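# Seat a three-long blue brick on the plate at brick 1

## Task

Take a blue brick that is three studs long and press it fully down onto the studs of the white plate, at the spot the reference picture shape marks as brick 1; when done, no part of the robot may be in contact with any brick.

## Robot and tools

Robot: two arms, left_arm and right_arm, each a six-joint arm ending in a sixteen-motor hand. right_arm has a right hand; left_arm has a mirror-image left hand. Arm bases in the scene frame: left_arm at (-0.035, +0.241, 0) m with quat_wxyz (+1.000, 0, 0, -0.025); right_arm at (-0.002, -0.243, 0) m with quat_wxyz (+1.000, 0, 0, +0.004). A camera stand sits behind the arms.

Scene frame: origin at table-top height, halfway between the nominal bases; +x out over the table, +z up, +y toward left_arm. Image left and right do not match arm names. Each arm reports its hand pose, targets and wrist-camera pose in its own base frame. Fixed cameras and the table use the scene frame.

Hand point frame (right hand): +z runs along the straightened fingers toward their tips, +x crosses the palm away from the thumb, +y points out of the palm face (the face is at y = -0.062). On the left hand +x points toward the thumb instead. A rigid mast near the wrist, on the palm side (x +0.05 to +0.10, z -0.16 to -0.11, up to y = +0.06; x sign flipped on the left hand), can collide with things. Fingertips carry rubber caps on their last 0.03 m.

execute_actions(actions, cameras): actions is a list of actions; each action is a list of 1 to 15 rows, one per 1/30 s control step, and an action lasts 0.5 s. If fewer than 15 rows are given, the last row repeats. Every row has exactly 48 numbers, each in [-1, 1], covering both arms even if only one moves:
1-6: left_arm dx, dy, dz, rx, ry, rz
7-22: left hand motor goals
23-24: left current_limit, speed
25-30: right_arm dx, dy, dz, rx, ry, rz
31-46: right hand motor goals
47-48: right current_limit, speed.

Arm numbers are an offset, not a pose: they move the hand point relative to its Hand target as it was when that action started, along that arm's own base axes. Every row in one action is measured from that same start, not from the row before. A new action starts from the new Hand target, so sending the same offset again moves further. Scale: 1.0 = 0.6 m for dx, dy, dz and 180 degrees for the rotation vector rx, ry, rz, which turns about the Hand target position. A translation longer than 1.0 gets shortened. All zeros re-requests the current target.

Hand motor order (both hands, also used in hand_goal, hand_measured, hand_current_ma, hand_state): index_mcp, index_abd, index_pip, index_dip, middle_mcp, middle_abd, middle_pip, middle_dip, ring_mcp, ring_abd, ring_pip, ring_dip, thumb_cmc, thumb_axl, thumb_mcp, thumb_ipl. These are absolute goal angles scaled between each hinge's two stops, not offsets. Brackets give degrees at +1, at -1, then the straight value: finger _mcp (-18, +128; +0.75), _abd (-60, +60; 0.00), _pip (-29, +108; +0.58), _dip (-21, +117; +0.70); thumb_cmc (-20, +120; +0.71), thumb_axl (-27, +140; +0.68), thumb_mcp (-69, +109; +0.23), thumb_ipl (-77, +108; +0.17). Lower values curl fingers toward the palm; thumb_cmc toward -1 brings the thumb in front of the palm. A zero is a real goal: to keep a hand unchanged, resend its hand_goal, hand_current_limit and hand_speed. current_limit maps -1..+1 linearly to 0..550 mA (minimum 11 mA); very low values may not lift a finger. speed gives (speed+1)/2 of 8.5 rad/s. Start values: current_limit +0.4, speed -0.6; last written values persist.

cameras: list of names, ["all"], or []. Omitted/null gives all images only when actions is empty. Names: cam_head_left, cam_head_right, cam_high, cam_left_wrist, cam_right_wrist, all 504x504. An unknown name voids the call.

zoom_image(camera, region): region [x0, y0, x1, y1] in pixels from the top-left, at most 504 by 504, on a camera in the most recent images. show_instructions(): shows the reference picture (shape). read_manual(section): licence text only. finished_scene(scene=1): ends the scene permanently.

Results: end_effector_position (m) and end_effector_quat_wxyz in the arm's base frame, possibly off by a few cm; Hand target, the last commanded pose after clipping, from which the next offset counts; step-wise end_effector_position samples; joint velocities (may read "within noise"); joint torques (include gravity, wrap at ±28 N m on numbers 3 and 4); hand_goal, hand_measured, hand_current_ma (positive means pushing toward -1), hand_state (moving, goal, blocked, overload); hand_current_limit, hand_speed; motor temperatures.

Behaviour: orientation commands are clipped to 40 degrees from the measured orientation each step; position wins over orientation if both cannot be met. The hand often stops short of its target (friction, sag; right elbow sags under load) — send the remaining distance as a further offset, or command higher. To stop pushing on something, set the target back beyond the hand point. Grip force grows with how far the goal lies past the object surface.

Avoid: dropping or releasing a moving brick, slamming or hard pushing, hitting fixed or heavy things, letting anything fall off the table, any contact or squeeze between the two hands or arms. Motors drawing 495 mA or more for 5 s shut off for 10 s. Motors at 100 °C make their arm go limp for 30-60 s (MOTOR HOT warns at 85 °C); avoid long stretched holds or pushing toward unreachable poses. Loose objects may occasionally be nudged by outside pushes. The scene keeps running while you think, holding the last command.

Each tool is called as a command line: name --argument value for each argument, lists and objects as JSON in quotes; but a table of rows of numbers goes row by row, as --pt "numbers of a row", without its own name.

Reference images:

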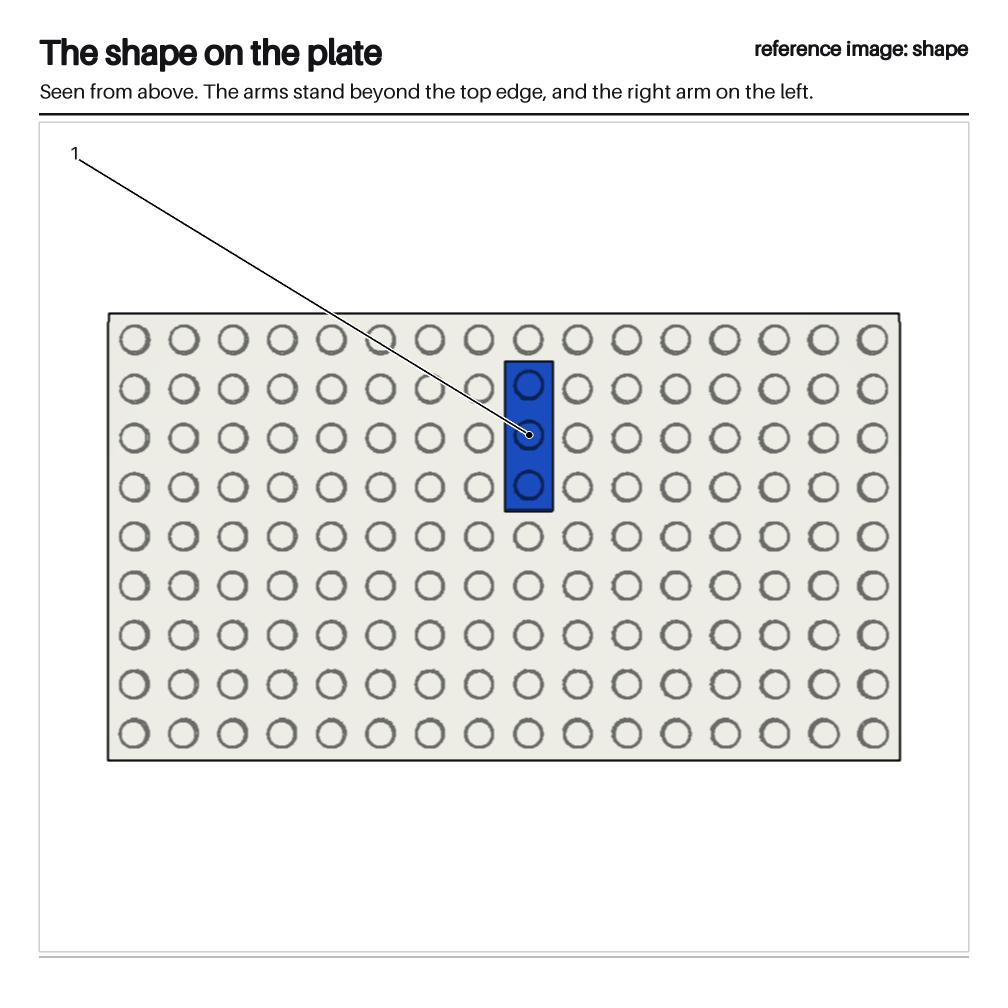

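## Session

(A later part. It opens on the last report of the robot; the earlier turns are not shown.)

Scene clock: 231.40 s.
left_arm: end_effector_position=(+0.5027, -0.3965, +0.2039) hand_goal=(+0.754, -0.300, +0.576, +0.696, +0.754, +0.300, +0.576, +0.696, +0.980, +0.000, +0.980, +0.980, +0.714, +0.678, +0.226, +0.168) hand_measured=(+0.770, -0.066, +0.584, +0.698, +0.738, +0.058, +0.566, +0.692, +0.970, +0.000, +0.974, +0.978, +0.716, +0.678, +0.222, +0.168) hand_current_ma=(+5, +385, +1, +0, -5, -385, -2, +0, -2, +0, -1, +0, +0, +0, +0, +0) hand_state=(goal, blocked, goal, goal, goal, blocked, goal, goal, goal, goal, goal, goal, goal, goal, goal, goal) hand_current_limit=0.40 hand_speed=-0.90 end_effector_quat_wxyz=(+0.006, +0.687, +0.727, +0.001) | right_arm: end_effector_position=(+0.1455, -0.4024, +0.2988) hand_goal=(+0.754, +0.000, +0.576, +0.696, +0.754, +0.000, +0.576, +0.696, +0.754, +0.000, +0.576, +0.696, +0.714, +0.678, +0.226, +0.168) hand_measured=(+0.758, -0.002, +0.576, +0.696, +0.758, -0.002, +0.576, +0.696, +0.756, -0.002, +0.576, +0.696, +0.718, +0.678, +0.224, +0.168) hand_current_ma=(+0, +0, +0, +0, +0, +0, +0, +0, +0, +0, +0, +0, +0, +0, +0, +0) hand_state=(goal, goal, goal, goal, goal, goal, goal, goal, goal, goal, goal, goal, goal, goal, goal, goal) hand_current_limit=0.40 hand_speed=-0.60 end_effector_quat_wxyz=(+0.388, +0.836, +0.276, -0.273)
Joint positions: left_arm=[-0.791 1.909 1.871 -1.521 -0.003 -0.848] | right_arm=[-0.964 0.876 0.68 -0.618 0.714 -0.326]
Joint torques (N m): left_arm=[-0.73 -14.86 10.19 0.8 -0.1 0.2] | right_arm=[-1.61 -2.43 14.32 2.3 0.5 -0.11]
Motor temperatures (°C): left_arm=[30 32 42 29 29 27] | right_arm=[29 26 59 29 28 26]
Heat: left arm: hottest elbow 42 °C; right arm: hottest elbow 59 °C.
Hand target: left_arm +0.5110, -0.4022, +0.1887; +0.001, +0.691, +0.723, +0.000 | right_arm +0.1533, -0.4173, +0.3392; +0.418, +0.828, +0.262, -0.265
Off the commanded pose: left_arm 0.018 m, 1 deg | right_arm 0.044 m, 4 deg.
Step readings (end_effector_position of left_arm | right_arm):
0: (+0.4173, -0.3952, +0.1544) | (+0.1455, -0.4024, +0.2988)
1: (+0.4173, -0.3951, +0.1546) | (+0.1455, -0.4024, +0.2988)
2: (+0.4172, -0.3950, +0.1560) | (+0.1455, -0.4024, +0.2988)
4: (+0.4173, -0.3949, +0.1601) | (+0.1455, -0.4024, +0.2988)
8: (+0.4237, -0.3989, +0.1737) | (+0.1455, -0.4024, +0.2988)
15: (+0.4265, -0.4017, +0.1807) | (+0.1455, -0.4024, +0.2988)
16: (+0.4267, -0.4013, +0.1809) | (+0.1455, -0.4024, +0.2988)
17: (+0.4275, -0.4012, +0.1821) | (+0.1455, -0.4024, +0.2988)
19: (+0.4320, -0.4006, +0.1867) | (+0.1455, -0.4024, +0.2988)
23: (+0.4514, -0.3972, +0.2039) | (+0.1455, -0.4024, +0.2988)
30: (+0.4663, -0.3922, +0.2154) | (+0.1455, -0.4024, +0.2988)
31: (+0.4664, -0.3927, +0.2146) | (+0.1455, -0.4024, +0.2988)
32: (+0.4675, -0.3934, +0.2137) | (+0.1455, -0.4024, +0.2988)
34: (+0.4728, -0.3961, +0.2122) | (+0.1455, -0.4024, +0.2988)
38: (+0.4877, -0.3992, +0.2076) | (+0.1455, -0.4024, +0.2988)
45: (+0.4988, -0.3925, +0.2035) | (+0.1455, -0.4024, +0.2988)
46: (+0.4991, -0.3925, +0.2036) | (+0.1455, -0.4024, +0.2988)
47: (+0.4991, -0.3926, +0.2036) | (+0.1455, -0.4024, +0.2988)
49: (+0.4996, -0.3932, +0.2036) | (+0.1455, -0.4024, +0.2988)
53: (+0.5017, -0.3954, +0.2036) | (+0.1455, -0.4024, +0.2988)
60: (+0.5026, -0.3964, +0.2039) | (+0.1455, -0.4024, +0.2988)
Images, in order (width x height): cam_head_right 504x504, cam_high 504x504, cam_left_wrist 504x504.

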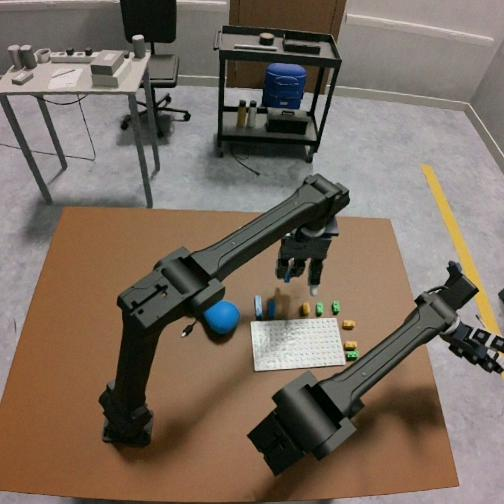

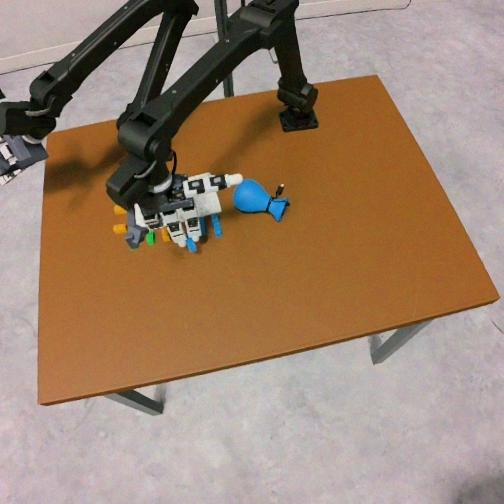

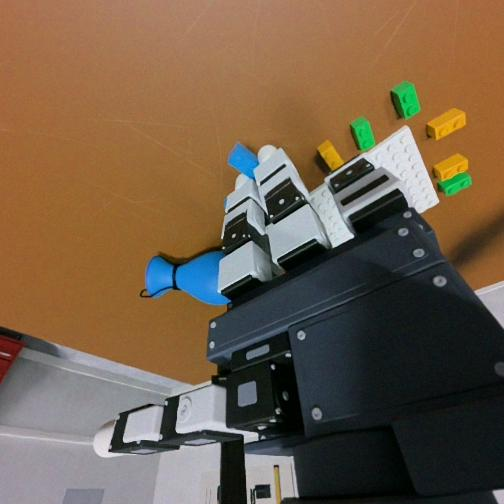

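execute_actions --actions '[[[0,0,-0.05,0,0,0,0.754,-0.3,0.576,0.696,0.754,0.3,0.576,0.696,0.98,0,0.98,0.98,0.714,0.678,0.226,0.168,0.4,-0.9,0,0,0,0,0,0,0.754,0,0.576,0.696,0.754,0,0.576,0.696,0.754,0,0.576,0.696,0.714,0.678,0.226,0.168,0.4,-0.6]],[[0,0,-0.04,0,0,0,0.754,-0.3,0.576,0.696,0.754,0.3,0.576,0.696,0.98,0,0.98,0.98,0.714,0.678,0.226,0.168,0.4,-0.9,0,0,0,0,0,0,0.754,0,0.576,0.696,0.754,0,0.576,0.696,0.754,0,0.576,0.696,0.714,0.678,0.226,0.168,0.4,-0.6]],[[0,0,-0.014,0,0,0,0.754,-0.3,0.576,0.696,0.754,0.3,0.576,0.696,0.98,0,0.98,0.98,0.714,0.678,0.226,0.168,0.4,-0.9,0,0,0,0,0,0,0.754,0,0.576,0.696,0.754,0,0.576,0.696,0.754,0,0.576,0.696,0.714,0.678,0.226,0.168,0.4,-0.6]]]' --cameras '["cam_left_wrist","cam_high","cam_head_right"]'

zoom_image --camera "cam_head_right" --region '[250, 270, 330, 330]'

zoom_image --camera "cam_high" --region '[150, 200, 222, 260]'

Scene clock: 236.13 s.
left_arm: end_effector_position=(+0.5071, -0.4010, +0.1486) hand_goal=(+0.754, -0.300, +0.576, +0.696, +0.754, +0.300, +0.576, +0.696, +0.980, +0.000, +0.980, +0.980, +0.714, +0.678, +0.226, +0.168) hand_measured=(+0.770, -0.066, +0.584, +0.698, +0.738, +0.058, +0.566, +0.692, +0.970, +0.000, +0.974, +0.978, +0.716, +0.678, +0.222, +0.168) hand_current_ma=(+5, +385, +1, +0, -5, -385, -2, +0, -2, +0, -1, +0, +0, +0, +0, +0) hand_state=(goal, blocked, goal, goal, goal, blocked, goal, goal, goal, goal, goal, goal, goal, goal, goal, goal) hand_current_limit=0.40 hand_speed=-0.90 end_effector_quat_wxyz=(+0.014, +0.687, +0.727, +0.001) | right_arm: end_effector_position=(+0.1455, -0.4024, +0.2988) hand_goal=(+0.754, +0.000, +0.576, +0.696, +0.754, +0.000, +0.576, +0.696, +0.754, +0.000, +0.576, +0.696, +0.714, +0.678, +0.226, +0.168) hand_measured=(+0.758, -0.002, +0.576, +0.696, +0.758, -0.002, +0.576, +0.696, +0.756, -0.002, +0.576, +0.696, +0.718, +0.678, +0.224, +0.168) hand_current_ma=(+0, +0, +0, +0, +0, +0, +0, +0, +0, +0, +0, +0, +0, +0, +0, +0) hand_state=(goal, goal, goal, goal, goal, goal, goal, goal, goal, goal, goal, goal, goal, goal, goal, goal) hand_current_limit=0.40 hand_speed=-0.60 end_effector_quat_wxyz=(+0.388, +0.836, +0.276, -0.273)
Joint positions: left_arm=[-0.791 1.933 1.759 -1.37 -0.003 -0.848] | right_arm=[-0.964 0.876 0.68 -0.618 0.714 -0.326]
Joint torques (N m): left_arm=[-0.85 -15.03 8.79 0.85 -0.09 0.2] | right_arm=[-1.61 -2.26 14.35 2.29 0.49 -0.12]
Motor temperatures (°C): left_arm=[30 32 42 29 29 27] | right_arm=[29 26 59 29 28 26]
Heat: left arm: hottest elbow 42 °C; right arm: hottest elbow 59 °C.
Hand target: left_arm +0.5110, -0.4021, +0.1263; +0.001, +0.691, +0.723, +0.000 | right_arm +0.1533, -0.4173, +0.3392; +0.418, +0.828, +0.262, -0.265
Off the commanded pose: left_arm 0.023 m, 2 deg | right_arm 0.044 m, 4 deg.
Step readings (end_effector_position of left_arm | right_arm):
0: (+0.5027, -0.3965, +0.2039) | (+0.1455, -0.4024, +0.2988)
1: (+0.5028, -0.3966, +0.2039) | (+0.1455, -0.4024, +0.2988)
2: (+0.5036, -0.3975, +0.2031) | (+0.1455, -0.4024, +0.2988)
4: (+0.5058, -0.3996, +0.1996) | (+0.1455, -0.4024, +0.2988)
8: (+0.5052, -0.3991, +0.1857) | (+0.1455, -0.4024, +0.2988)
15: (+0.5056, -0.3995, +0.1758) | (+0.1455, -0.4024, +0.2988)
16: (+0.5057, -0.3995, +0.1755) | (+0.1455, -0.4024, +0.2988)
17: (+0.5062, -0.4001, +0.1745) | (+0.1455, -0.4024, +0.2988)
19: (+0.5076, -0.4015, +0.1714) | (+0.1455, -0.4024, +0.2988)
23: (+0.5058, -0.3997, +0.1595) | (+0.1455, -0.4024, +0.2988)
30: (+0.5063, -0.4001, +0.1532) | (+0.1455, -0.4024, +0.2988)
31: (+0.5064, -0.4003, +0.1532) | (+0.1455, -0.4024, +0.2988)
32: (+0.5066, -0.4005, +0.1531) | (+0.1455, -0.4024, +0.2988)
34: (+0.5074, -0.4013, +0.1525) | (+0.1455, -0.4024, +0.2988)
38: (+0.5071, -0.4010, +0.1496) | (+0.1455, -0.4024, +0.2988)
45: (+0.5070, -0.4009, +0.1486) | (+0.1455, -0.4024, +0.2988)
Images, in order (width x height): cam_head_right 504x504, cam_high 504x504, cam_left_wrist 504x504.

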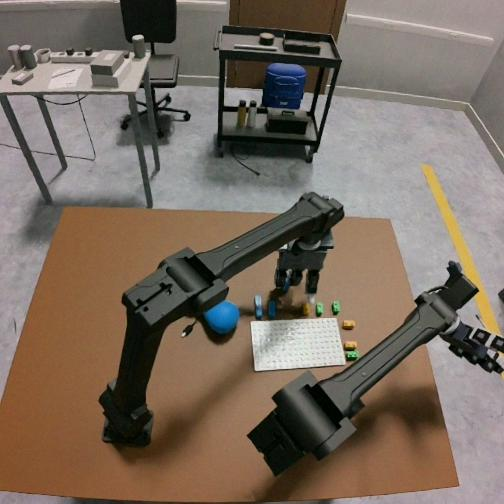

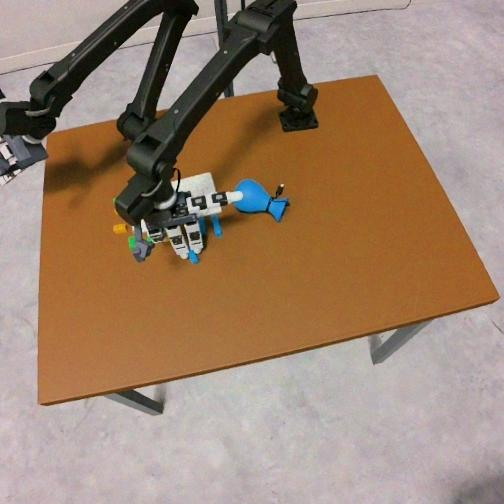

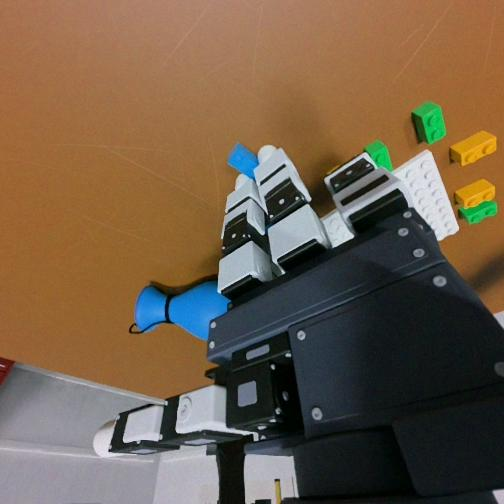

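Scaled by 6.300 from the camera's 504x504 image, which has a finer 720x720 frame.

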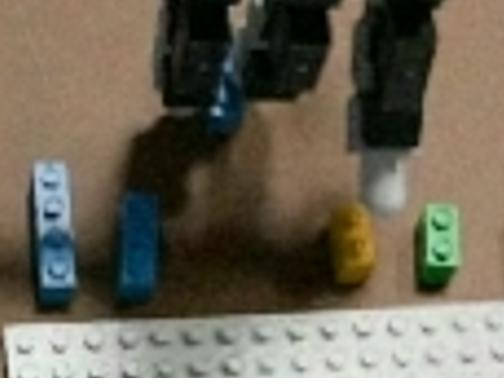

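Scaled by 7.000 from the camera's 504x504 image, which has a finer 720x720 frame.

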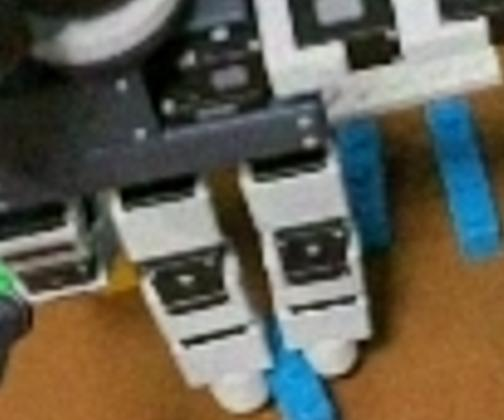

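execute_actions --actions '[[[0,0,-0.018,0,0,0,0.754,-0.3,0.576,0.696,0.754,0.3,0.576,0.696,0.98,0,0.98,0.98,0.714,0.678,0.226,0.168,0.4,-0.9,0,0,0,0,0,0,0.754,0,0.576,0.696,0.754,0,0.576,0.696,0.754,0,0.576,0.696,0.714,0.678,0.226,0.168,0.4,-0.6]],[[0,0,-0.008,0,0,0,0.754,-0.3,0.576,0.696,0.754,0.3,0.576,0.696,0.98,0,0.98,0.98,0.714,0.678,0.226,0.168,0.4,-0.9,0,0,0,0,0,0,0.754,0,0.576,0.696,0.754,0,0.576,0.696,0.754,0,0.576,0.696,0.714,0.678,0.226,0.168,0.4,-0.6]]]' --cameras '["cam_left_wrist","cam_high","cam_head_right"]'

zoom_image --camera "cam_head_right" --region '[250, 270, 330, 330]'

zoom_image --camera "cam_left_wrist" --region '[200, 115, 320, 235]'

Scene clock: 240.03 s.
left_arm: end_effector_position=(+0.5079, -0.4018, +0.1377) hand_goal=(+0.754, -0.300, +0.576, +0.696, +0.754, +0.300, +0.576, +0.696, +0.980, +0.000, +0.980, +0.980, +0.714, +0.678, +0.226, +0.168) hand_measured=(+0.772, -0.068, +0.586, +0.698, +0.738, +0.058, +0.566, +0.692, +0.970, +0.000, +0.974, +0.978, +0.716, +0.678, +0.222, +0.168) hand_current_ma=(+6, +385, +2, +0, -5, -385, -2, +0, -2, +0, -1, +0, +0, +0, +0, +0) hand_state=(goal, blocked, goal, goal, goal, blocked, goal, goal, goal, goal, goal, goal, goal, goal, goal, goal) hand_current_limit=0.40 hand_speed=-0.90 end_effector_quat_wxyz=(+0.016, +0.687, +0.727, +0.001) | right_arm: end_effector_position=(+0.1455, -0.4024, +0.2988) hand_goal=(+0.754, +0.000, +0.576, +0.696, +0.754, +0.000, +0.576, +0.696, +0.754, +0.000, +0.576, +0.696, +0.714, +0.678, +0.226, +0.168) hand_measured=(+0.758, -0.002, +0.576, +0.696, +0.758, -0.002, +0.576, +0.696, +0.756, -0.002, +0.576, +0.696, +0.718, +0.678, +0.224, +0.168) hand_current_ma=(+0, +0, +0, +0, +0, +0, +0, +0, +0, +0, +0, +0, +0, +0, +0, +0) hand_state=(goal, goal, goal, goal, goal, goal, goal, goal, goal, goal, goal, goal, goal, goal, goal, goal) hand_current_limit=0.40 hand_speed=-0.60 end_effector_quat_wxyz=(+0.388, +0.836, +0.276, -0.273)
Joint positions: left_arm=[-0.791 1.939 1.739 -1.34 -0.003 -0.847] | right_arm=[-0.964 0.876 0.68 -0.618 0.714 -0.326]
Joint torques (N m): left_arm=[-0.85 -14.92 8.21 1.13 -0.09 0.2] | right_arm=[-1.67 -2.37 14.34 2.26 0.5 -0.12]
Motor temperatures (°C): left_arm=[30 32 41 29 29 27] | right_arm=[29 26 59 29 28 26]
Heat: left arm: hottest elbow 41 °C; right arm: hottest elbow 59 °C.
Hand target: left_arm +0.5110, -0.4022, +0.1107; +0.001, +0.691, +0.723, +0.000 | right_arm +0.1533, -0.4173, +0.3392; +0.418, +0.828, +0.262, -0.265
Off the commanded pose: left_arm 0.027 m, 2 deg | right_arm 0.044 m, 4 deg.
Step readings (end_effector_position of left_arm | right_arm):
0: (+0.5071, -0.4010, +0.1486) | (+0.1455, -0.4024, +0.2988)
1: (+0.5071, -0.4010, +0.1486) | (+0.1455, -0.4024, +0.2988)
2: (+0.5073, -0.4012, +0.1481) | (+0.1455, -0.4024, +0.2988)
4: (+0.5078, -0.4017, +0.1465) | (+0.1455, -0.4024, +0.2988)
8: (+0.5071, -0.4010, +0.1408) | (+0.1455, -0.4024, +0.2988)
15: (+0.5071, -0.4010, +0.1379) | (+0.1455, -0.4024, +0.2988)
16: (+0.5072, -0.4011, +0.1379) | (+0.1455, -0.4024, +0.2988)
17: (+0.5073, -0.4012, +0.1379) | (+0.1455, -0.4024, +0.2988)
19: (+0.5077, -0.4016, +0.1380) | (+0.1455, -0.4024, +0.2988)
23: (+0.5079, -0.4019, +0.1378) | (+0.1455, -0.4024, +0.2988)
30: (+0.5079, -0.4018, +0.1377) | (+0.1455, -0.4024, +0.2988)
Images, in order (width x height): cam_head_right 504x504, cam_high 504x504, cam_left_wrist 504x504.

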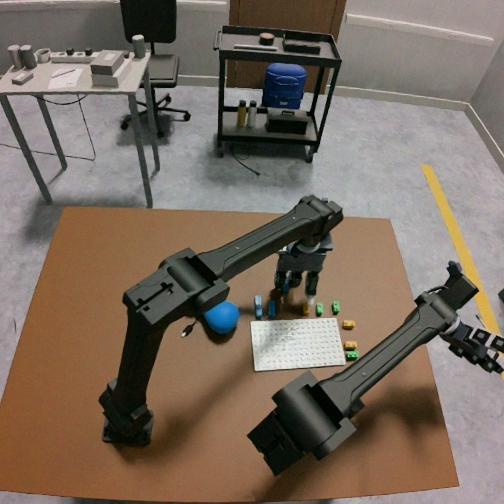

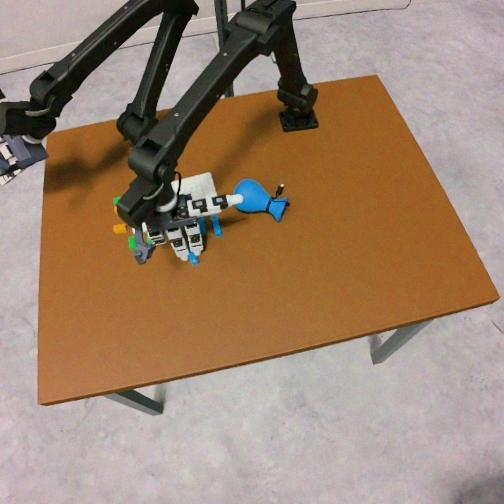

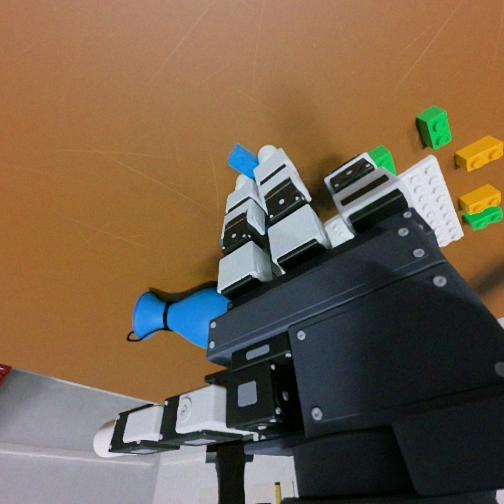

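Scaled by 6.300 from the camera's 504x504 image, which has a finer 720x720 frame.

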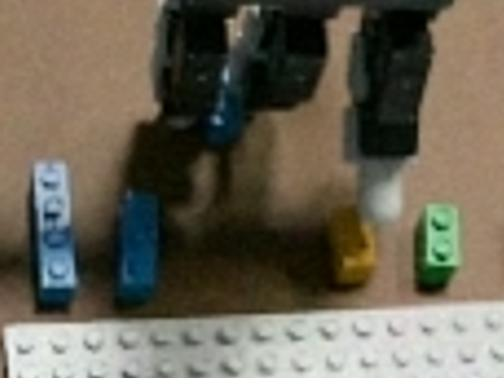

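Scaled by 4.200 from the camera's 504x504 image, which has a finer 720x720 frame.

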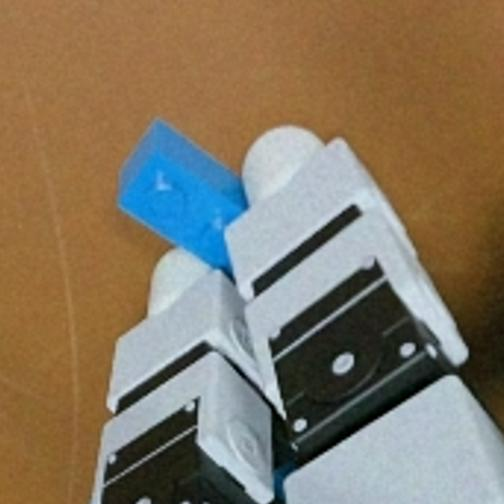

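execute_actions --actions '[[[0,0,0,0,0,0,0.754,0.06,0.576,0.696,0.754,-0.06,0.576,0.696,0.98,0,0.98,0.98,0.714,0.678,0.226,0.168,0.4,-0.94,0,0,0,0,0,0,0.754,0,0.576,0.696,0.754,0,0.576,0.696,0.754,0,0.576,0.696,0.714,0.678,0.226,0.168,0.4,-0.6]],[[0,0,0.05,0,0,0,0.754,0.06,0.576,0.696,0.754,-0.06,0.576,0.696,0.98,0,0.98,0.98,0.714,0.678,0.226,0.168,0.4,-0.94,0,0,0,0,0,0,0.754,0,0.576,0.696,0.754,0,0.576,0.696,0.754,0,0.576,0.696,0.714,0.678,0.226,0.168,0.4,-0.6]],[[0,0,0.06,0,0,0,0.754,0.06,0.576,0.696,0.754,-0.06,0.576,0.696,0.98,0,0.98,0.98,0.714,0.678,0.226,0.168,0.4,-0.94,0,0,0,0,0,0,0.754,0,0.576,0.696,0.754,0,0.576,0.696,0.754,0,0.576,0.696,0.714,0.678,0.226,0.168,0.4,-0.6]],[[0.0028,0.0255,0,0,0,0.0611,0.754,0.06,0.576,0.696,0.754,-0.06,0.576,0.696,0.98,0,0.98,0.98,0.714,0.678,0.226,0.168,0.4,-0.94,0,0,0,0,0,0,0.754,0,0.576,0.696,0.754,0,0.576,0.696,0.754,0,0.576,0.696,0.714,0.678,0.226,0.168,0.4,-0.6]]]' --cameras '["cam_left_wrist","cam_high","cam_head_right"]'

zoom_image --camera "cam_high" --region '[150, 200, 222, 272]'

zoom_image --camera "cam_left_wrist" --region '[180, 90, 320, 230]'

Scene clock: 248.67 s.
left_arm: end_effector_position=(+0.5004, -0.3850, +0.1727) hand_goal=(+0.754, +0.060, +0.576, +0.696, +0.754, -0.060, +0.576, +0.696, +0.980, +0.000, +0.980, +0.980, +0.714, +0.678, +0.226, +0.168) hand_measured=(+0.754, +0.056, +0.578, +0.698, +0.750, -0.056, +0.572, +0.692, +0.970, +0.000, +0.974, +0.978, +0.716, +0.678, +0.222, +0.168) hand_current_ma=(+0, +0, +0, +0, +0, +0, +0, +0, -2, +0, -1, +0, +0, +0, +0, +0) hand_state=(goal, goal, goal, goal, goal, goal, goal, goal, goal, goal, goal, goal, goal, goal, goal, goal) hand_current_limit=0.40 hand_speed=-0.94 end_effector_quat_wxyz=(-0.005, +0.629, +0.777, +0.001) | right_arm: end_effector_position=(+0.1455, -0.4024, +0.2988) hand_goal=(+0.754, +0.000, +0.576, +0.696, +0.754, +0.000, +0.576, +0.696, +0.754, +0.000, +0.576, +0.696, +0.714, +0.678, +0.226, +0.168) hand_measured=(+0.758, -0.002, +0.576, +0.696, +0.758, -0.002, +0.576, +0.696, +0.756, -0.002, +0.576, +0.696, +0.718, +0.678, +0.224, +0.168) hand_current_ma=(+0, +0, +0, +0, +0, +0, +0, +0, +0, +0, +0, +0, +0, +0, +0, +0) hand_state=(goal, goal, goal, goal, goal, goal, goal, goal, goal, goal, goal, goal, goal, goal, goal, goal) hand_current_limit=0.40 hand_speed=-0.60 end_effector_quat_wxyz=(+0.388, +0.836, +0.276, -0.273)
Joint positions: left_arm=[-0.789 1.939 1.836 -1.478 -0.002 -0.999] | right_arm=[-0.964 0.876 0.68 -0.618 0.714 -0.326]
Joint torques (N m): left_arm=[-0.26 -15.79 12.6 -0.03 -0.16 -0.05] | right_arm=[-1.61 -2.37 14.35 2.26 0.5 -0.13]
Motor temperatures (°C): left_arm=[30 32 40 29 29 27] | right_arm=[29 26 60 29 28 26]
Heat: left arm: hottest elbow 40 °C; right arm: hottest elbow 60 °C.
Hand target: left_arm +0.5127, -0.3869, +0.1768; +0.001, +0.618, +0.786, +0.000 | right_arm +0.1533, -0.4173, +0.3392; +0.418, +0.828, +0.262, -0.265
Off the commanded pose: left_arm 0.013 m, 2 deg | right_arm 0.044 m, 4 deg.
Step readings (end_effector_position of left_arm | right_arm):
0: (+0.5079, -0.4018, +0.1377) | (+0.1455, -0.4024, +0.2988)
1: (+0.5079, -0.4018, +0.1377) | (+0.1455, -0.4024, +0.2988)
2: (+0.5079, -0.4018, +0.1377) | (+0.1455, -0.4024, +0.2988)
4: (+0.5079, -0.4018, +0.1377) | (+0.1455, -0.4024, +0.2988)
8: (+0.5079, -0.4018, +0.1377) | (+0.1455, -0.4024, +0.2988)
15: (+0.5079, -0.4018, +0.1377) | (+0.1455, -0.4024, +0.2988)
16: (+0.5079, -0.4018, +0.1377) | (+0.1455, -0.4024, +0.2988)
17: (+0.5077, -0.4016, +0.1376) | (+0.1455, -0.4024, +0.2988)
19: (+0.5065, -0.4004, +0.1373) | (+0.1455, -0.4024, +0.2988)
23: (+0.5026, -0.3965, +0.1363) | (+0.1455, -0.4024, +0.2988)
30: (+0.5008, -0.3946, +0.1359) | (+0.1455, -0.4024, +0.2988)
31: (+0.5007, -0.3946, +0.1364) | (+0.1455, -0.4024, +0.2988)
32: (+0.5000, -0.3940, +0.1379) | (+0.1455, -0.4024, +0.2988)
34: (+0.4983, -0.3922, +0.1417) | (+0.1455, -0.4024, +0.2988)
38: (+0.5004, -0.3943, +0.1557) | (+0.1455, -0.4024, +0.2988)
45: (+0.5017, -0.3956, +0.1631) | (+0.1455, -0.4024, +0.2988)
46: (+0.5015, -0.3954, +0.1630) | (+0.1455, -0.4024, +0.2988)
47: (+0.5012, -0.3947, +0.1632) | (+0.1455, -0.4024, +0.2988)
49: (+0.5006, -0.3927, +0.1641) | (+0.1455, -0.4024, +0.2988)
53: (+0.5011, -0.3893, +0.1683) | (+0.1455, -0.4024, +0.2988)
60: (+0.5013, -0.3865, +0.1726) | (+0.1455, -0.4024, +0.2988)
Images, in order (width x height): cam_head_right 504x504, cam_high 504x504, cam_left_wrist 504x504.

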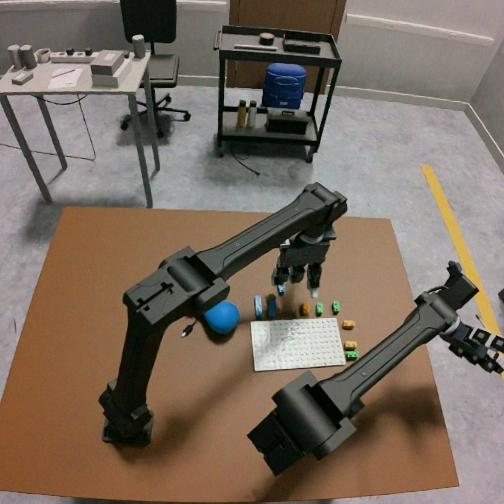

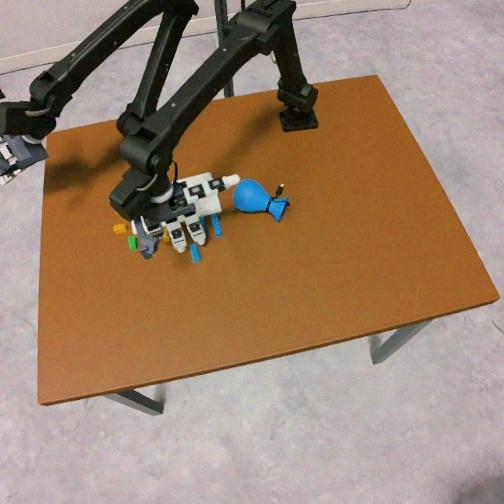

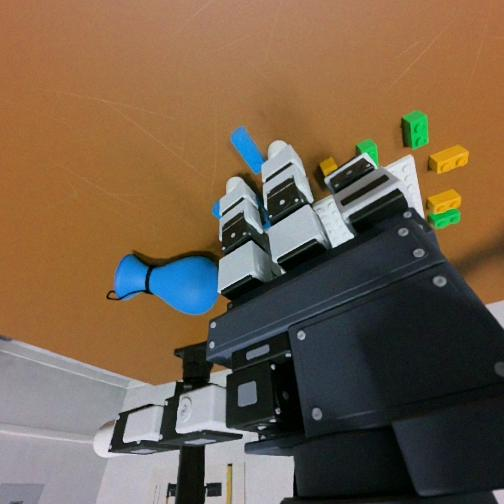

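Scaled by 7.000 from the camera's 504x504 image, which has a finer 720x720 frame.

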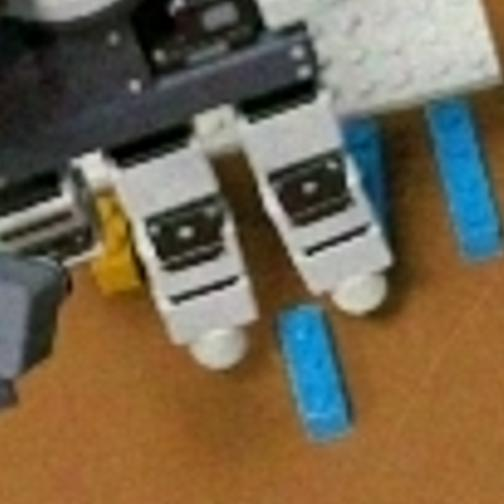

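Scaled by 3.600 from the camera's 504x504 image, which has a finer 720x720 frame.

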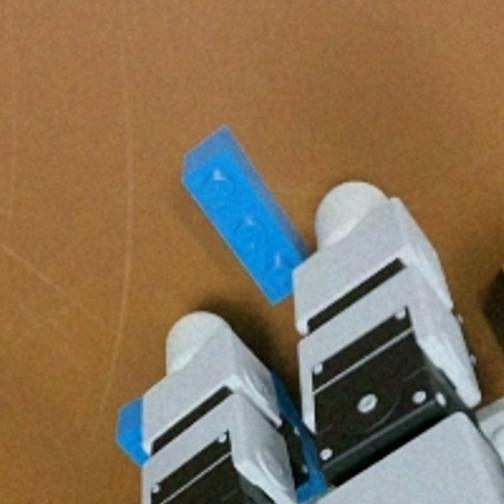

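execute_actions --actions '[[[0.001,-0.002,-0.03,0,0,-0.0211,0.754,0.05,0.576,0.696,0.754,-0.05,0.576,0.696,0.98,0,0.98,0.98,0.714,0.678,0.226,0.168,0.4,-0.94,0,0,0,0,0,0,0.754,0,0.576,0.696,0.754,0,0.576,0.696,0.754,0,0.576,0.696,0.714,0.678,0.226,0.168,0.4,-0.6]],[[0,0,-0.031,0,0,0,0.754,0.05,0.576,0.696,0.754,-0.05,0.576,0.696,0.98,0,0.98,0.98,0.714,0.678,0.226,0.168,0.4,-0.94,0,0,0,0,0,0,0.754,0,0.576,0.696,0.754,0,0.576,0.696,0.754,0,0.576,0.696,0.714,0.678,0.226,0.168,0.4,-0.6]]]' --cameras '["cam_left_wrist"]'

zoom_image --camera "cam_left_wrist" --region '[180, 90, 320, 230]'

Scene clock: 256.13 s.
left_arm: end_effector_position=(+0.5059, -0.3903, +0.1565) hand_goal=(+0.754, +0.050, +0.576, +0.696, +0.754, -0.050, +0.576, +0.696, +0.980, +0.000, +0.980, +0.980, +0.714, +0.678, +0.226, +0.168) hand_measured=(+0.754, +0.054, +0.578, +0.698, +0.750, -0.054, +0.572, +0.692, +0.970, +0.000, +0.974, +0.978, +0.716, +0.678, +0.222, +0.168) hand_current_ma=(+0, +0, +0, +0, +0, +0, +0, +0, -2, +0, -1, +0, +0, +0, +0, +0) hand_state=(goal, goal, goal, goal, goal, goal, goal, goal, goal, goal, goal, goal, goal, goal, goal, goal) hand_current_limit=0.40 hand_speed=-0.94 end_effector_quat_wxyz=(+0.009, +0.643, +0.766, +0.000) | right_arm: end_effector_position=(+0.1455, -0.4024, +0.2988) hand_goal=(+0.754, +0.000, +0.576, +0.696, +0.754, +0.000, +0.576, +0.696, +0.754, +0.000, +0.576, +0.696, +0.714, +0.678, +0.226, +0.168) hand_measured=(+0.758, -0.002, +0.576, +0.696, +0.758, -0.002, +0.576, +0.696, +0.756, -0.002, +0.576, +0.696, +0.718, +0.678, +0.224, +0.168) hand_current_ma=(+0, +0, +0, +0, +0, +0, +0, +0, +0, +0, +0, +0, +0, +0, +0, +0) hand_state=(goal, goal, goal, goal, goal, goal, goal, goal, goal, goal, goal, goal, goal, goal, goal, goal) hand_current_limit=0.40 hand_speed=-0.60 end_effector_quat_wxyz=(+0.388, +0.836, +0.276, -0.273)
Joint positions: left_arm=[-0.787 1.939 1.791 -1.406 -0.002 -0.962] | right_arm=[-0.964 0.876 0.68 -0.618 0.714 -0.326]
Joint torques (N m): left_arm=[-0.26 -15.74 8.99 0.81 -0.14 0.2] | right_arm=[-1.61 -2.32 14.32 2.32 0.5 -0.13]
Motor temperatures (°C): left_arm=[30 32 40 29 29 27] | right_arm=[29 26 60 29 28 26]
Heat: left arm: hottest elbow 40 °C; right arm: hottest elbow 60 °C.
Hand target: left_arm +0.5133, -0.3881, +0.1402; +0.001, +0.644, +0.765, +0.000 | right_arm +0.1533, -0.4173, +0.3392; +0.418, +0.828, +0.262, -0.265
Off the commanded pose: left_arm 0.018 m, 1 deg | right_arm 0.044 m, 4 deg.
Step readings (end_effector_position of left_arm | right_arm):
0: (+0.5004, -0.3849, +0.1727) | (+0.1455, -0.4024, +0.2988)
1: (+0.5004, -0.3849, +0.1727) | (+0.1455, -0.4024, +0.2988)
2: (+0.5005, -0.3848, +0.1727) | (+0.1455, -0.4024, +0.2988)
4: (+0.5018, -0.3859, +0.1728) | (+0.1455, -0.4024, +0.2988)
8: (+0.5056, -0.3893, +0.1733) | (+0.1455, -0.4024, +0.2988)
15: (+0.5064, -0.3906, +0.1719) | (+0.1455, -0.4024, +0.2988)
16: (+0.5063, -0.3906, +0.1715) | (+0.1455, -0.4024, +0.2988)
17: (+0.5066, -0.3909, +0.1701) | (+0.1455, -0.4024, +0.2988)
19: (+0.5072, -0.3916, +0.1668) | (+0.1455, -0.4024, +0.2988)
23: (+0.5055, -0.3899, +0.1579) | (+0.1455, -0.4024, +0.2988)
30: (+0.5059, -0.3903, +0.1564) | (+0.1455, -0.4024, +0.2988)
Images, in order (width x height): cam_left_wrist 504x504.

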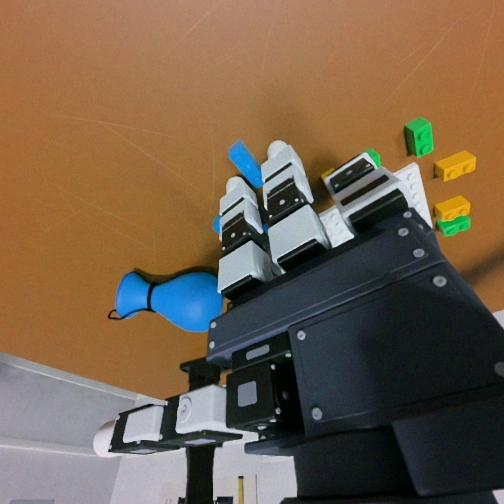

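Scaled by 3.600 from the camera's 504x504 image, which has a finer 720x720 frame.

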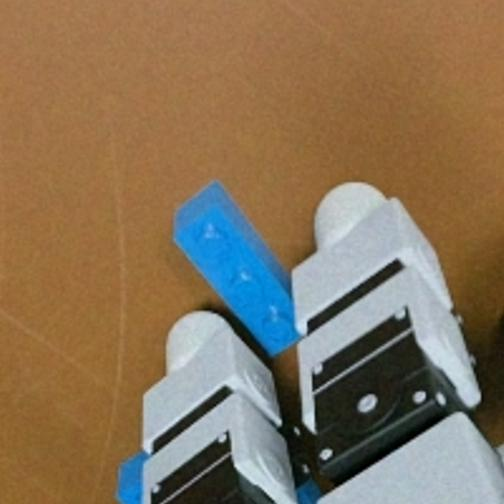

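execute_actions --actions '[[[0.0033,0.0063,0,0,0,-0.0167,0.754,0.05,0.576,0.696,0.754,-0.05,0.576,0.696,0.98,0,0.98,0.98,0.714,0.678,0.226,0.168,0.4,-0.94,0,0,0,0,0,0,0.754,0,0.576,0.696,0.754,0,0.576,0.696,0.754,0,0.576,0.696,0.714,0.678,0.226,0.168,0.4,-0.6]],[[0,0,-0.0215,0,0,0,0.754,0.04,0.576,0.696,0.754,-0.04,0.576,0.696,0.98,0,0.98,0.98,0.714,0.678,0.226,0.168,0.4,-0.94,0,0,0,0,0,0,0.754,0,0.576,0.696,0.754,0,0.576,0.696,0.754,0,0.576,0.696,0.714,0.678,0.226,0.168,0.4,-0.6]]]' --cameras '["cam_left_wrist","cam_high"]'

zoom_image --camera "cam_left_wrist" --region '[180, 90, 320, 230]'

zoom_image --camera "cam_high" --region '[150, 200, 222, 272]'

Scene clock: 263.33 s.
left_arm: end_effector_position=(+0.5090, -0.3870, +0.1395) hand_goal=(+0.754, +0.040, +0.576, +0.696, +0.754, -0.040, +0.576, +0.696, +0.980, +0.000, +0.980, +0.980, +0.714, +0.678, +0.226, +0.168) hand_measured=(+0.754, +0.044, +0.578, +0.698, +0.750, -0.044, +0.572, +0.692, +0.970, +0.000, +0.974, +0.978, +0.716, +0.678, +0.222, +0.168) hand_current_ma=(+0, +0, +0, +0, +0, +0, +0, +0, -2, +0, -1, +0, +0, +0, +0, +0) hand_state=(goal, goal, goal, goal, goal, goal, goal, goal, goal, goal, goal, goal, goal, goal, goal, goal) hand_current_limit=0.40 hand_speed=-0.94 end_effector_quat_wxyz=(+0.006, +0.662, +0.749, +0.001) | right_arm: end_effector_position=(+0.1455, -0.4024, +0.2988) hand_goal=(+0.754, +0.000, +0.576, +0.696, +0.754, +0.000, +0.576, +0.696, +0.754, +0.000, +0.576, +0.696, +0.714, +0.678, +0.226, +0.168) hand_measured=(+0.758, -0.002, +0.576, +0.696, +0.758, -0.002, +0.576, +0.696, +0.756, -0.002, +0.576, +0.696, +0.718, +0.678, +0.224, +0.168) hand_current_ma=(+0, +0, +0, +0, +0, +0, +0, +0, +0, +0, +0, +0, +0, +0, +0, +0) hand_state=(goal, goal, goal, goal, goal, goal, goal, goal, goal, goal, goal, goal, goal, goal, goal, goal) hand_current_limit=0.40 hand_speed=-0.60 end_effector_quat_wxyz=(+0.388, +0.836, +0.276, -0.273)
Joint positions: left_arm=[-0.776 1.939 1.747 -1.367 -0.002 -0.9] | right_arm=[-0.964 0.876 0.68 -0.618 0.714 -0.326]
Joint torques (N m): left_arm=[-0.26 -16.21 8.76 0.79 -0.15 0.19] | right_arm=[-1.61 -2.37 14.34 2.26 0.49 -0.13]
Motor temperatures (°C): left_arm=[30 32 40 29 29 27] | right_arm=[29 26 60 29 28 26]
Heat: left arm: hottest elbow 40 °C; right arm: hottest elbow 60 °C.
Hand target: left_arm +0.5153, -0.3842, +0.1272; +0.001, +0.664, +0.748, +0.000 | right_arm +0.1533, -0.4173, +0.3392; +0.418, +0.828, +0.262, -0.265
Off the commanded pose: left_arm 0.014 m, 1 deg | right_arm 0.044 m, 4 deg.
Step readings (end_effector_position of left_arm | right_arm):
0: (+0.5059, -0.3903, +0.1565) | (+0.1455, -0.4024, +0.2988)
1: (+0.5060, -0.3904, +0.1565) | (+0.1455, -0.4024, +0.2988)
2: (+0.5062, -0.3905, +0.1560) | (+0.1455, -0.4024, +0.2988)
4: (+0.5066, -0.3908, +0.1546) | (+0.1455, -0.4024, +0.2988)
8: (+0.5066, -0.3884, +0.1496) | (+0.1455, -0.4024, +0.2988)
15: (+0.5086, -0.3868, +0.1483) | (+0.1455, -0.4024, +0.2988)
16: (+0.5089, -0.3867, +0.1483) | (+0.1455, -0.4024, +0.2988)
17: (+0.5092, -0.3870, +0.1477) | (+0.1455, -0.4024, +0.2988)
19: (+0.5098, -0.3877, +0.1458) | (+0.1455, -0.4024, +0.2988)
23: (+0.5088, -0.3868, +0.1406) | (+0.1455, -0.4024, +0.2988)
30: (+0.5089, -0.3870, +0.1395) | (+0.1455, -0.4024, +0.2988)
Images, in order (width x height): cam_high 504x504, cam_left_wrist 504x504.

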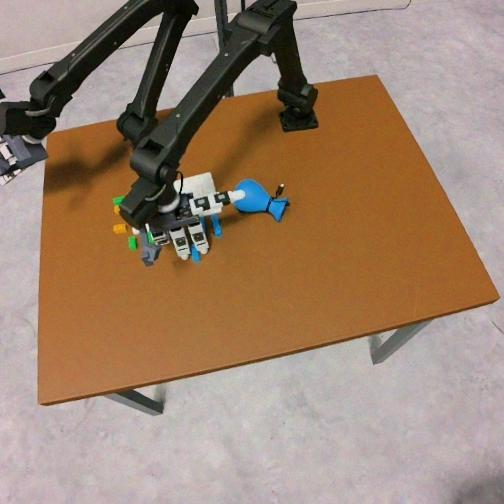

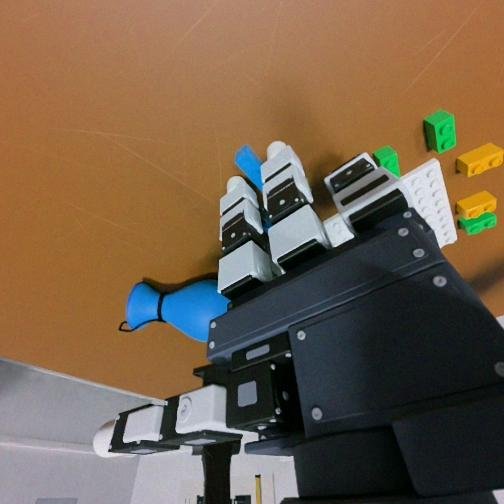

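Scaled by 3.600 from the camera's 504x504 image, which has a finer 720x720 frame.

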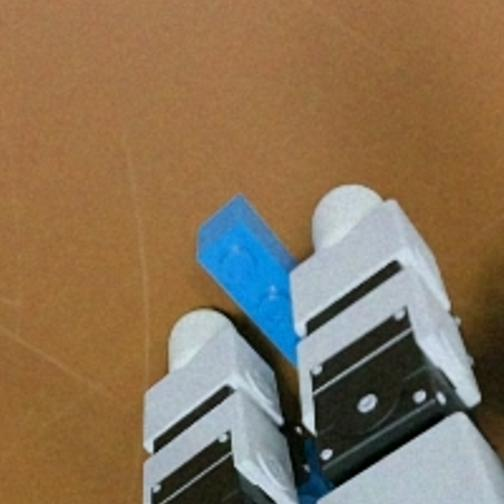

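Scaled by 7.000 from the camera's 504x504 image, which has a finer 720x720 frame.

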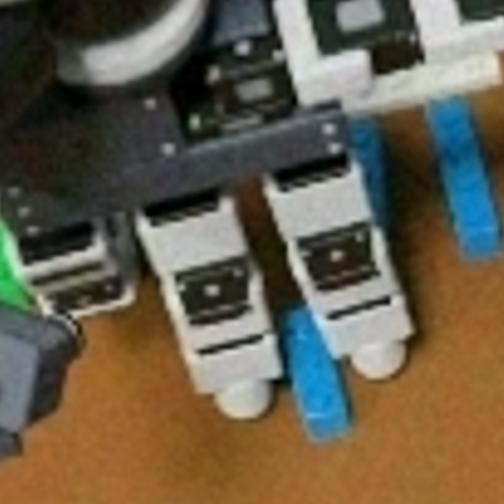

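execute_actions --actions '[[[0,0,0.054,0,0,0,0.754,0.04,0.576,0.696,0.754,-0.04,0.576,0.696,0.98,0,0.98,0.98,0.714,0.678,0.226,0.168,0.4,-0.94,0,0,0,0,0,0,0.754,0,0.576,0.696,0.754,0,0.576,0.696,0.754,0,0.576,0.696,0.714,0.678,0.226,0.168,0.4,-0.6]]]' --cameras '["cam_left_wrist","cam_high"]'

zoom_image --camera "cam_left_wrist" --region '[180, 90, 320, 230]'

Scene clock: 268.07 s.
left_arm: end_effector_position=(+0.5018, -0.3800, +0.1424) hand_goal=(+0.754, +0.040, +0.576, +0.696, +0.754, -0.040, +0.576, +0.696, +0.980, +0.000, +0.980, +0.980, +0.714, +0.678, +0.226, +0.168) hand_measured=(+0.754, +0.042, +0.578, +0.698, +0.750, -0.044, +0.572, +0.692, +0.970, +0.000, +0.974, +0.978, +0.716, +0.678, +0.222, +0.168) hand_current_ma=(+0, +0, +0, +0, +0, +0, +0, +0, -2, +0, -1, +0, +0, +0, +0, +0) hand_state=(goal, goal, goal, goal, goal, goal, goal, goal, goal, goal, goal, goal, goal, goal, goal, goal) hand_current_limit=0.40 hand_speed=-0.94 end_effector_quat_wxyz=(-0.016, +0.662, +0.749, +0.002) | right_arm: end_effector_position=(+0.1455, -0.4024, +0.2988) hand_goal=(+0.754, +0.000, +0.576, +0.696, +0.754, +0.000, +0.576, +0.696, +0.754, +0.000, +0.576, +0.696, +0.714, +0.678, +0.226, +0.168) hand_measured=(+0.758, -0.002, +0.576, +0.696, +0.758, -0.002, +0.576, +0.696, +0.756, -0.002, +0.576, +0.696, +0.718, +0.678, +0.224, +0.168) hand_current_ma=(+0, +0, +0, +0, +0, +0, +0, +0, +0, +0, +0, +0, +0, +0, +0, +0) hand_state=(goal, goal, goal, goal, goal, goal, goal, goal, goal, goal, goal, goal, goal, goal, goal, goal) hand_current_limit=0.40 hand_speed=-0.60 end_effector_quat_wxyz=(+0.388, +0.836, +0.276, -0.273)
Joint positions: left_arm=[-0.776 1.939 1.758 -1.422 -0.002 -0.899] | right_arm=[-0.964 0.876 0.68 -0.618 0.714 -0.326]
Joint torques (N m): left_arm=[-0.32 -17.67 12.29 -0.1 -0.18 0.2] | right_arm=[-1.61 -2.43 14.35 2.29 0.5 -0.12]
Motor temperatures (°C): left_arm=[30 32 40 29 29 27] | right_arm=[29 26 61 29 28 26]
Heat: left arm: hottest elbow 40 °C; right arm: hottest elbow 61 °C.
Hand target: left_arm +0.5153, -0.3842, +0.1596; +0.001, +0.664, +0.748, +0.000 | right_arm +0.1533, -0.4173, +0.3392; +0.418, +0.828, +0.262, -0.265
Off the commanded pose: left_arm 0.022 m, 2 deg | right_arm 0.044 m, 4 deg.
Step readings (end_effector_position of left_arm | right_arm):
0: (+0.5090, -0.3870, +0.1395) | (+0.1455, -0.4024, +0.2988)
1: (+0.5090, -0.3870, +0.1395) | (+0.1455, -0.4024, +0.2988)
2: (+0.5088, -0.3868, +0.1395) | (+0.1455, -0.4024, +0.2988)
4: (+0.5064, -0.3845, +0.1390) | (+0.1455, -0.4024, +0.2988)
8: (+0.5015, -0.3797, +0.1384) | (+0.1455, -0.4024, +0.2988)
15: (+0.5019, -0.3800, +0.1420) | (+0.1455, -0.4024, +0.2988)
Images, in order (width x height): cam_high 504x504, cam_left_wrist 504x504.

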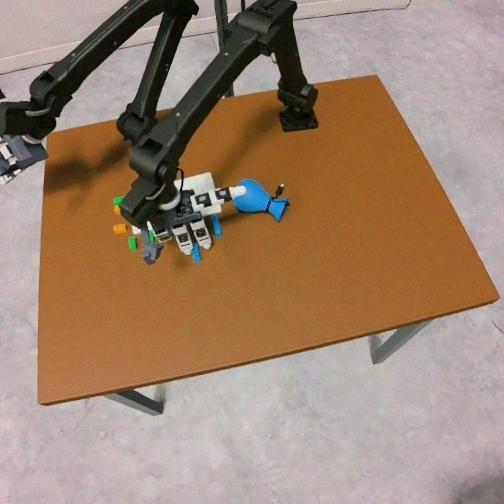

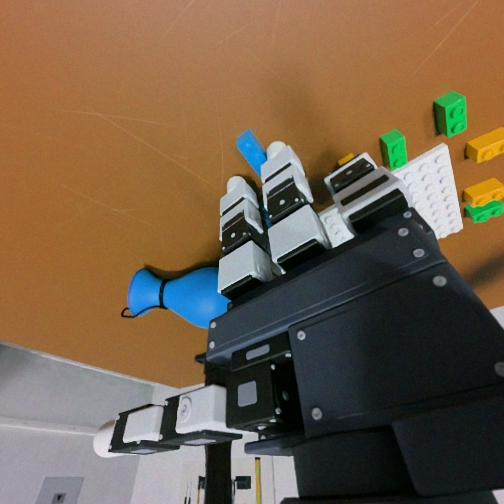

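Scaled by 3.600 from the camera's 504x504 image, which has a finer 720x720 frame.

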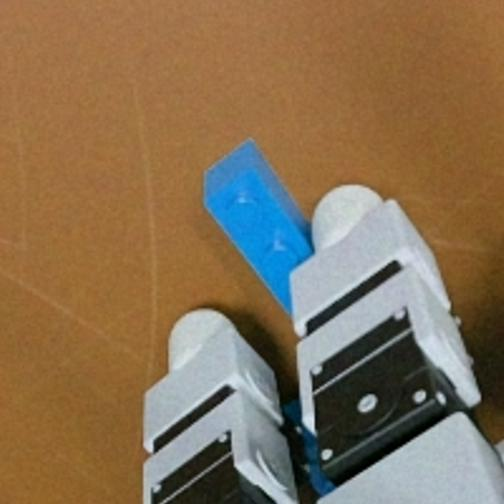

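execute_actions --actions '[[[0,0,0.058,0,0,0,0.754,0.04,0.576,0.696,0.754,-0.04,0.576,0.696,0.98,0,0.98,0.98,0.714,0.678,0.226,0.168,0.4,-0.94,0,0,0,0,0,0,0.754,0,0.576,0.696,0.754,0,0.576,0.696,0.754,0,0.576,0.696,0.714,0.678,0.226,0.168,0.4,-0.6]],[[0,0,-0.075,0,0,0,0.754,0.04,0.576,0.696,0.754,-0.04,0.576,0.696,0.98,0,0.98,0.98,0.714,0.678,0.226,0.168,0.4,-0.94,0,0,0,0,0,0,0.754,0,0.576,0.696,0.754,0,0.576,0.696,0.754,0,0.576,0.696,0.714,0.678,0.226,0.168,0.4,-0.6]],[[0,0,-0.0302,0,0,0,0.754,0.04,0.576,0.696,0.754,-0.04,0.576,0.696,0.98,0,0.98,0.98,0.714,0.678,0.226,0.168,0.4,-0.94,0,0,0,0,0,0,0.754,0,0.576,0.696,0.754,0,0.576,0.696,0.754,0,0.576,0.696,0.714,0.678,0.226,0.168,0.4,-0.6]]]' --cameras '["cam_left_wrist","cam_high"]'

zoom_image --camera "cam_left_wrist" --region '[180, 90, 320, 230]'

Scene clock: 273.80 s.
left_arm: end_effector_position=(+0.5088, -0.3869, +0.1437) hand_goal=(+0.754, +0.040, +0.576, +0.696, +0.754, -0.040, +0.576, +0.696, +0.980, +0.000, +0.980, +0.980, +0.714, +0.678, +0.226, +0.168) hand_measured=(+0.754, +0.042, +0.578, +0.698, +0.750, -0.044, +0.572, +0.692, +0.970, +0.000, +0.974, +0.978, +0.716, +0.678, +0.222, +0.168) hand_current_ma=(+0, +0, +0, +0, +0, +0, +0, +0, -2, +0, -1, +0, +0, +0, +0, +0) hand_state=(goal, goal, goal, goal, goal, goal, goal, goal, goal, goal, goal, goal, goal, goal, goal, goal) hand_current_limit=0.40 hand_speed=-0.94 end_effector_quat_wxyz=(+0.006, +0.662, +0.749, +0.001) | right_arm: end_effector_position=(+0.1455, -0.4024, +0.2988) hand_goal=(+0.754, +0.000, +0.576, +0.696, +0.754, +0.000, +0.576, +0.696, +0.754, +0.000, +0.576, +0.696, +0.714, +0.678, +0.226, +0.168) hand_measured=(+0.758, -0.002, +0.576, +0.696, +0.758, -0.002, +0.576, +0.696, +0.756, -0.002, +0.576, +0.696, +0.718, +0.678, +0.224, +0.168) hand_current_ma=(+0, +0, +0, +0, +0, +0, +0, +0, +0, +0, +0, +0, +0, +0, +0, +0) hand_state=(goal, goal, goal, goal, goal, goal, goal, goal, goal, goal, goal, goal, goal, goal, goal, goal) hand_current_limit=0.40 hand_speed=-0.60 end_effector_quat_wxyz=(+0.388, +0.836, +0.276, -0.273)
Joint positions: left_arm=[-0.776 1.936 1.753 -1.377 -0.002 -0.899] | right_arm=[-0.964 0.876 0.68 -0.618 0.714 -0.326]
Joint torques (N m): left_arm=[-0.26 -16.21 8.87 0.81 -0.15 0.2] | right_arm=[-1.67 -2.43 14.32 2.29 0.49 -0.13]
Motor temperatures (°C): left_arm=[30 32 40 29 29 27] | right_arm=[29 26 61 29 28 26]
Heat: left arm: hottest elbow 40 °C; right arm: hottest elbow 61 °C.
Hand target: left_arm +0.5154, -0.3842, +0.1314; +0.001, +0.664, +0.748, +0.000 | right_arm +0.1533, -0.4173, +0.3392; +0.418, +0.828, +0.262, -0.265
Off the commanded pose: left_arm 0.014 m, 1 deg | right_arm 0.044 m, 4 deg.
Step readings (end_effector_position of left_arm | right_arm):
0: (+0.5018, -0.3800, +0.1424) | (+0.1455, -0.4024, +0.2988)
1: (+0.5017, -0.3799, +0.1427) | (+0.1455, -0.4024, +0.2988)
2: (+0.5012, -0.3794, +0.1443) | (+0.1455, -0.4024, +0.2988)
4: (+0.4998, -0.3780, +0.1487) | (+0.1455, -0.4024, +0.2988)
8: (+0.5023, -0.3805, +0.1637) | (+0.1455, -0.4024, +0.2988)
15: (+0.5039, -0.3820, +0.1735) | (+0.1455, -0.4024, +0.2988)
16: (+0.5038, -0.3820, +0.1735) | (+0.1455, -0.4024, +0.2988)
17: (+0.5044, -0.3825, +0.1736) | (+0.1455, -0.4024, +0.2988)
19: (+0.5073, -0.3854, +0.1718) | (+0.1455, -0.4024, +0.2988)
23: (+0.5095, -0.3876, +0.1624) | (+0.1455, -0.4024, +0.2988)
30: (+0.5082, -0.3863, +0.1561) | (+0.1455, -0.4024, +0.2988)
31: (+0.5085, -0.3866, +0.1561) | (+0.1455, -0.4024, +0.2988)
32: (+0.5090, -0.3871, +0.1554) | (+0.1455, -0.4024, +0.2988)
34: (+0.5099, -0.3879, +0.1527) | (+0.1455, -0.4024, +0.2988)
38: (+0.5086, -0.3867, +0.1453) | (+0.1455, -0.4024, +0.2988)
45: (+0.5087, -0.3868, +0.1437) | (+0.1455, -0.4024, +0.2988)
Images, in order (width x height): cam_high 504x504, cam_left_wrist 504x504.

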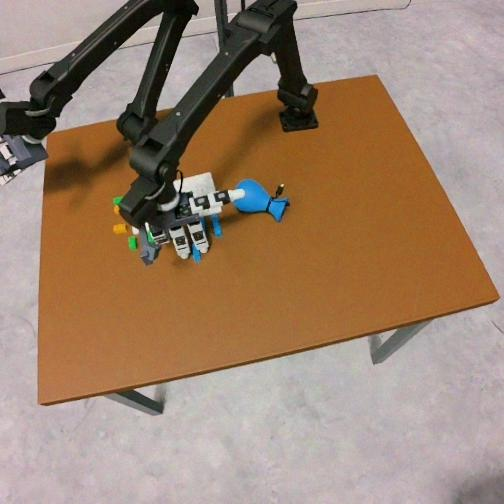

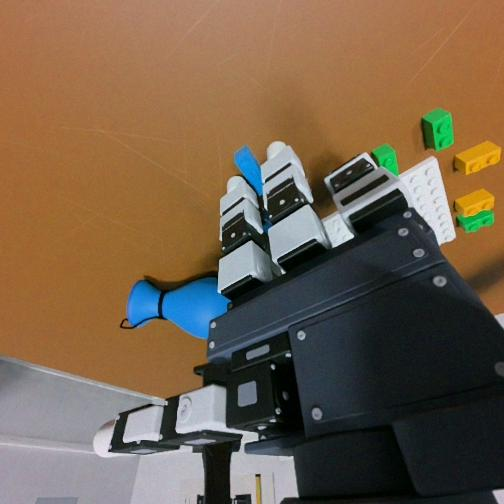

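Scaled by 3.600 from the camera's 504x504 image, which has a finer 720x720 frame.

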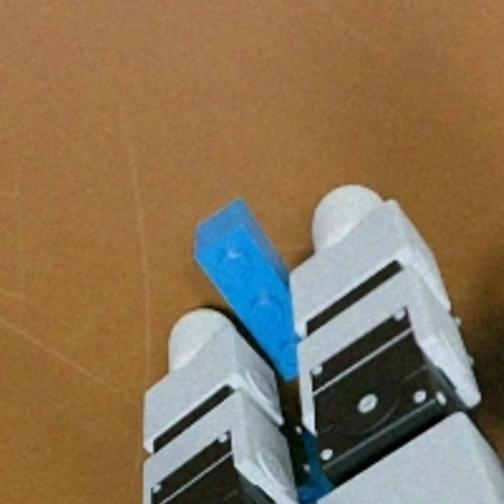

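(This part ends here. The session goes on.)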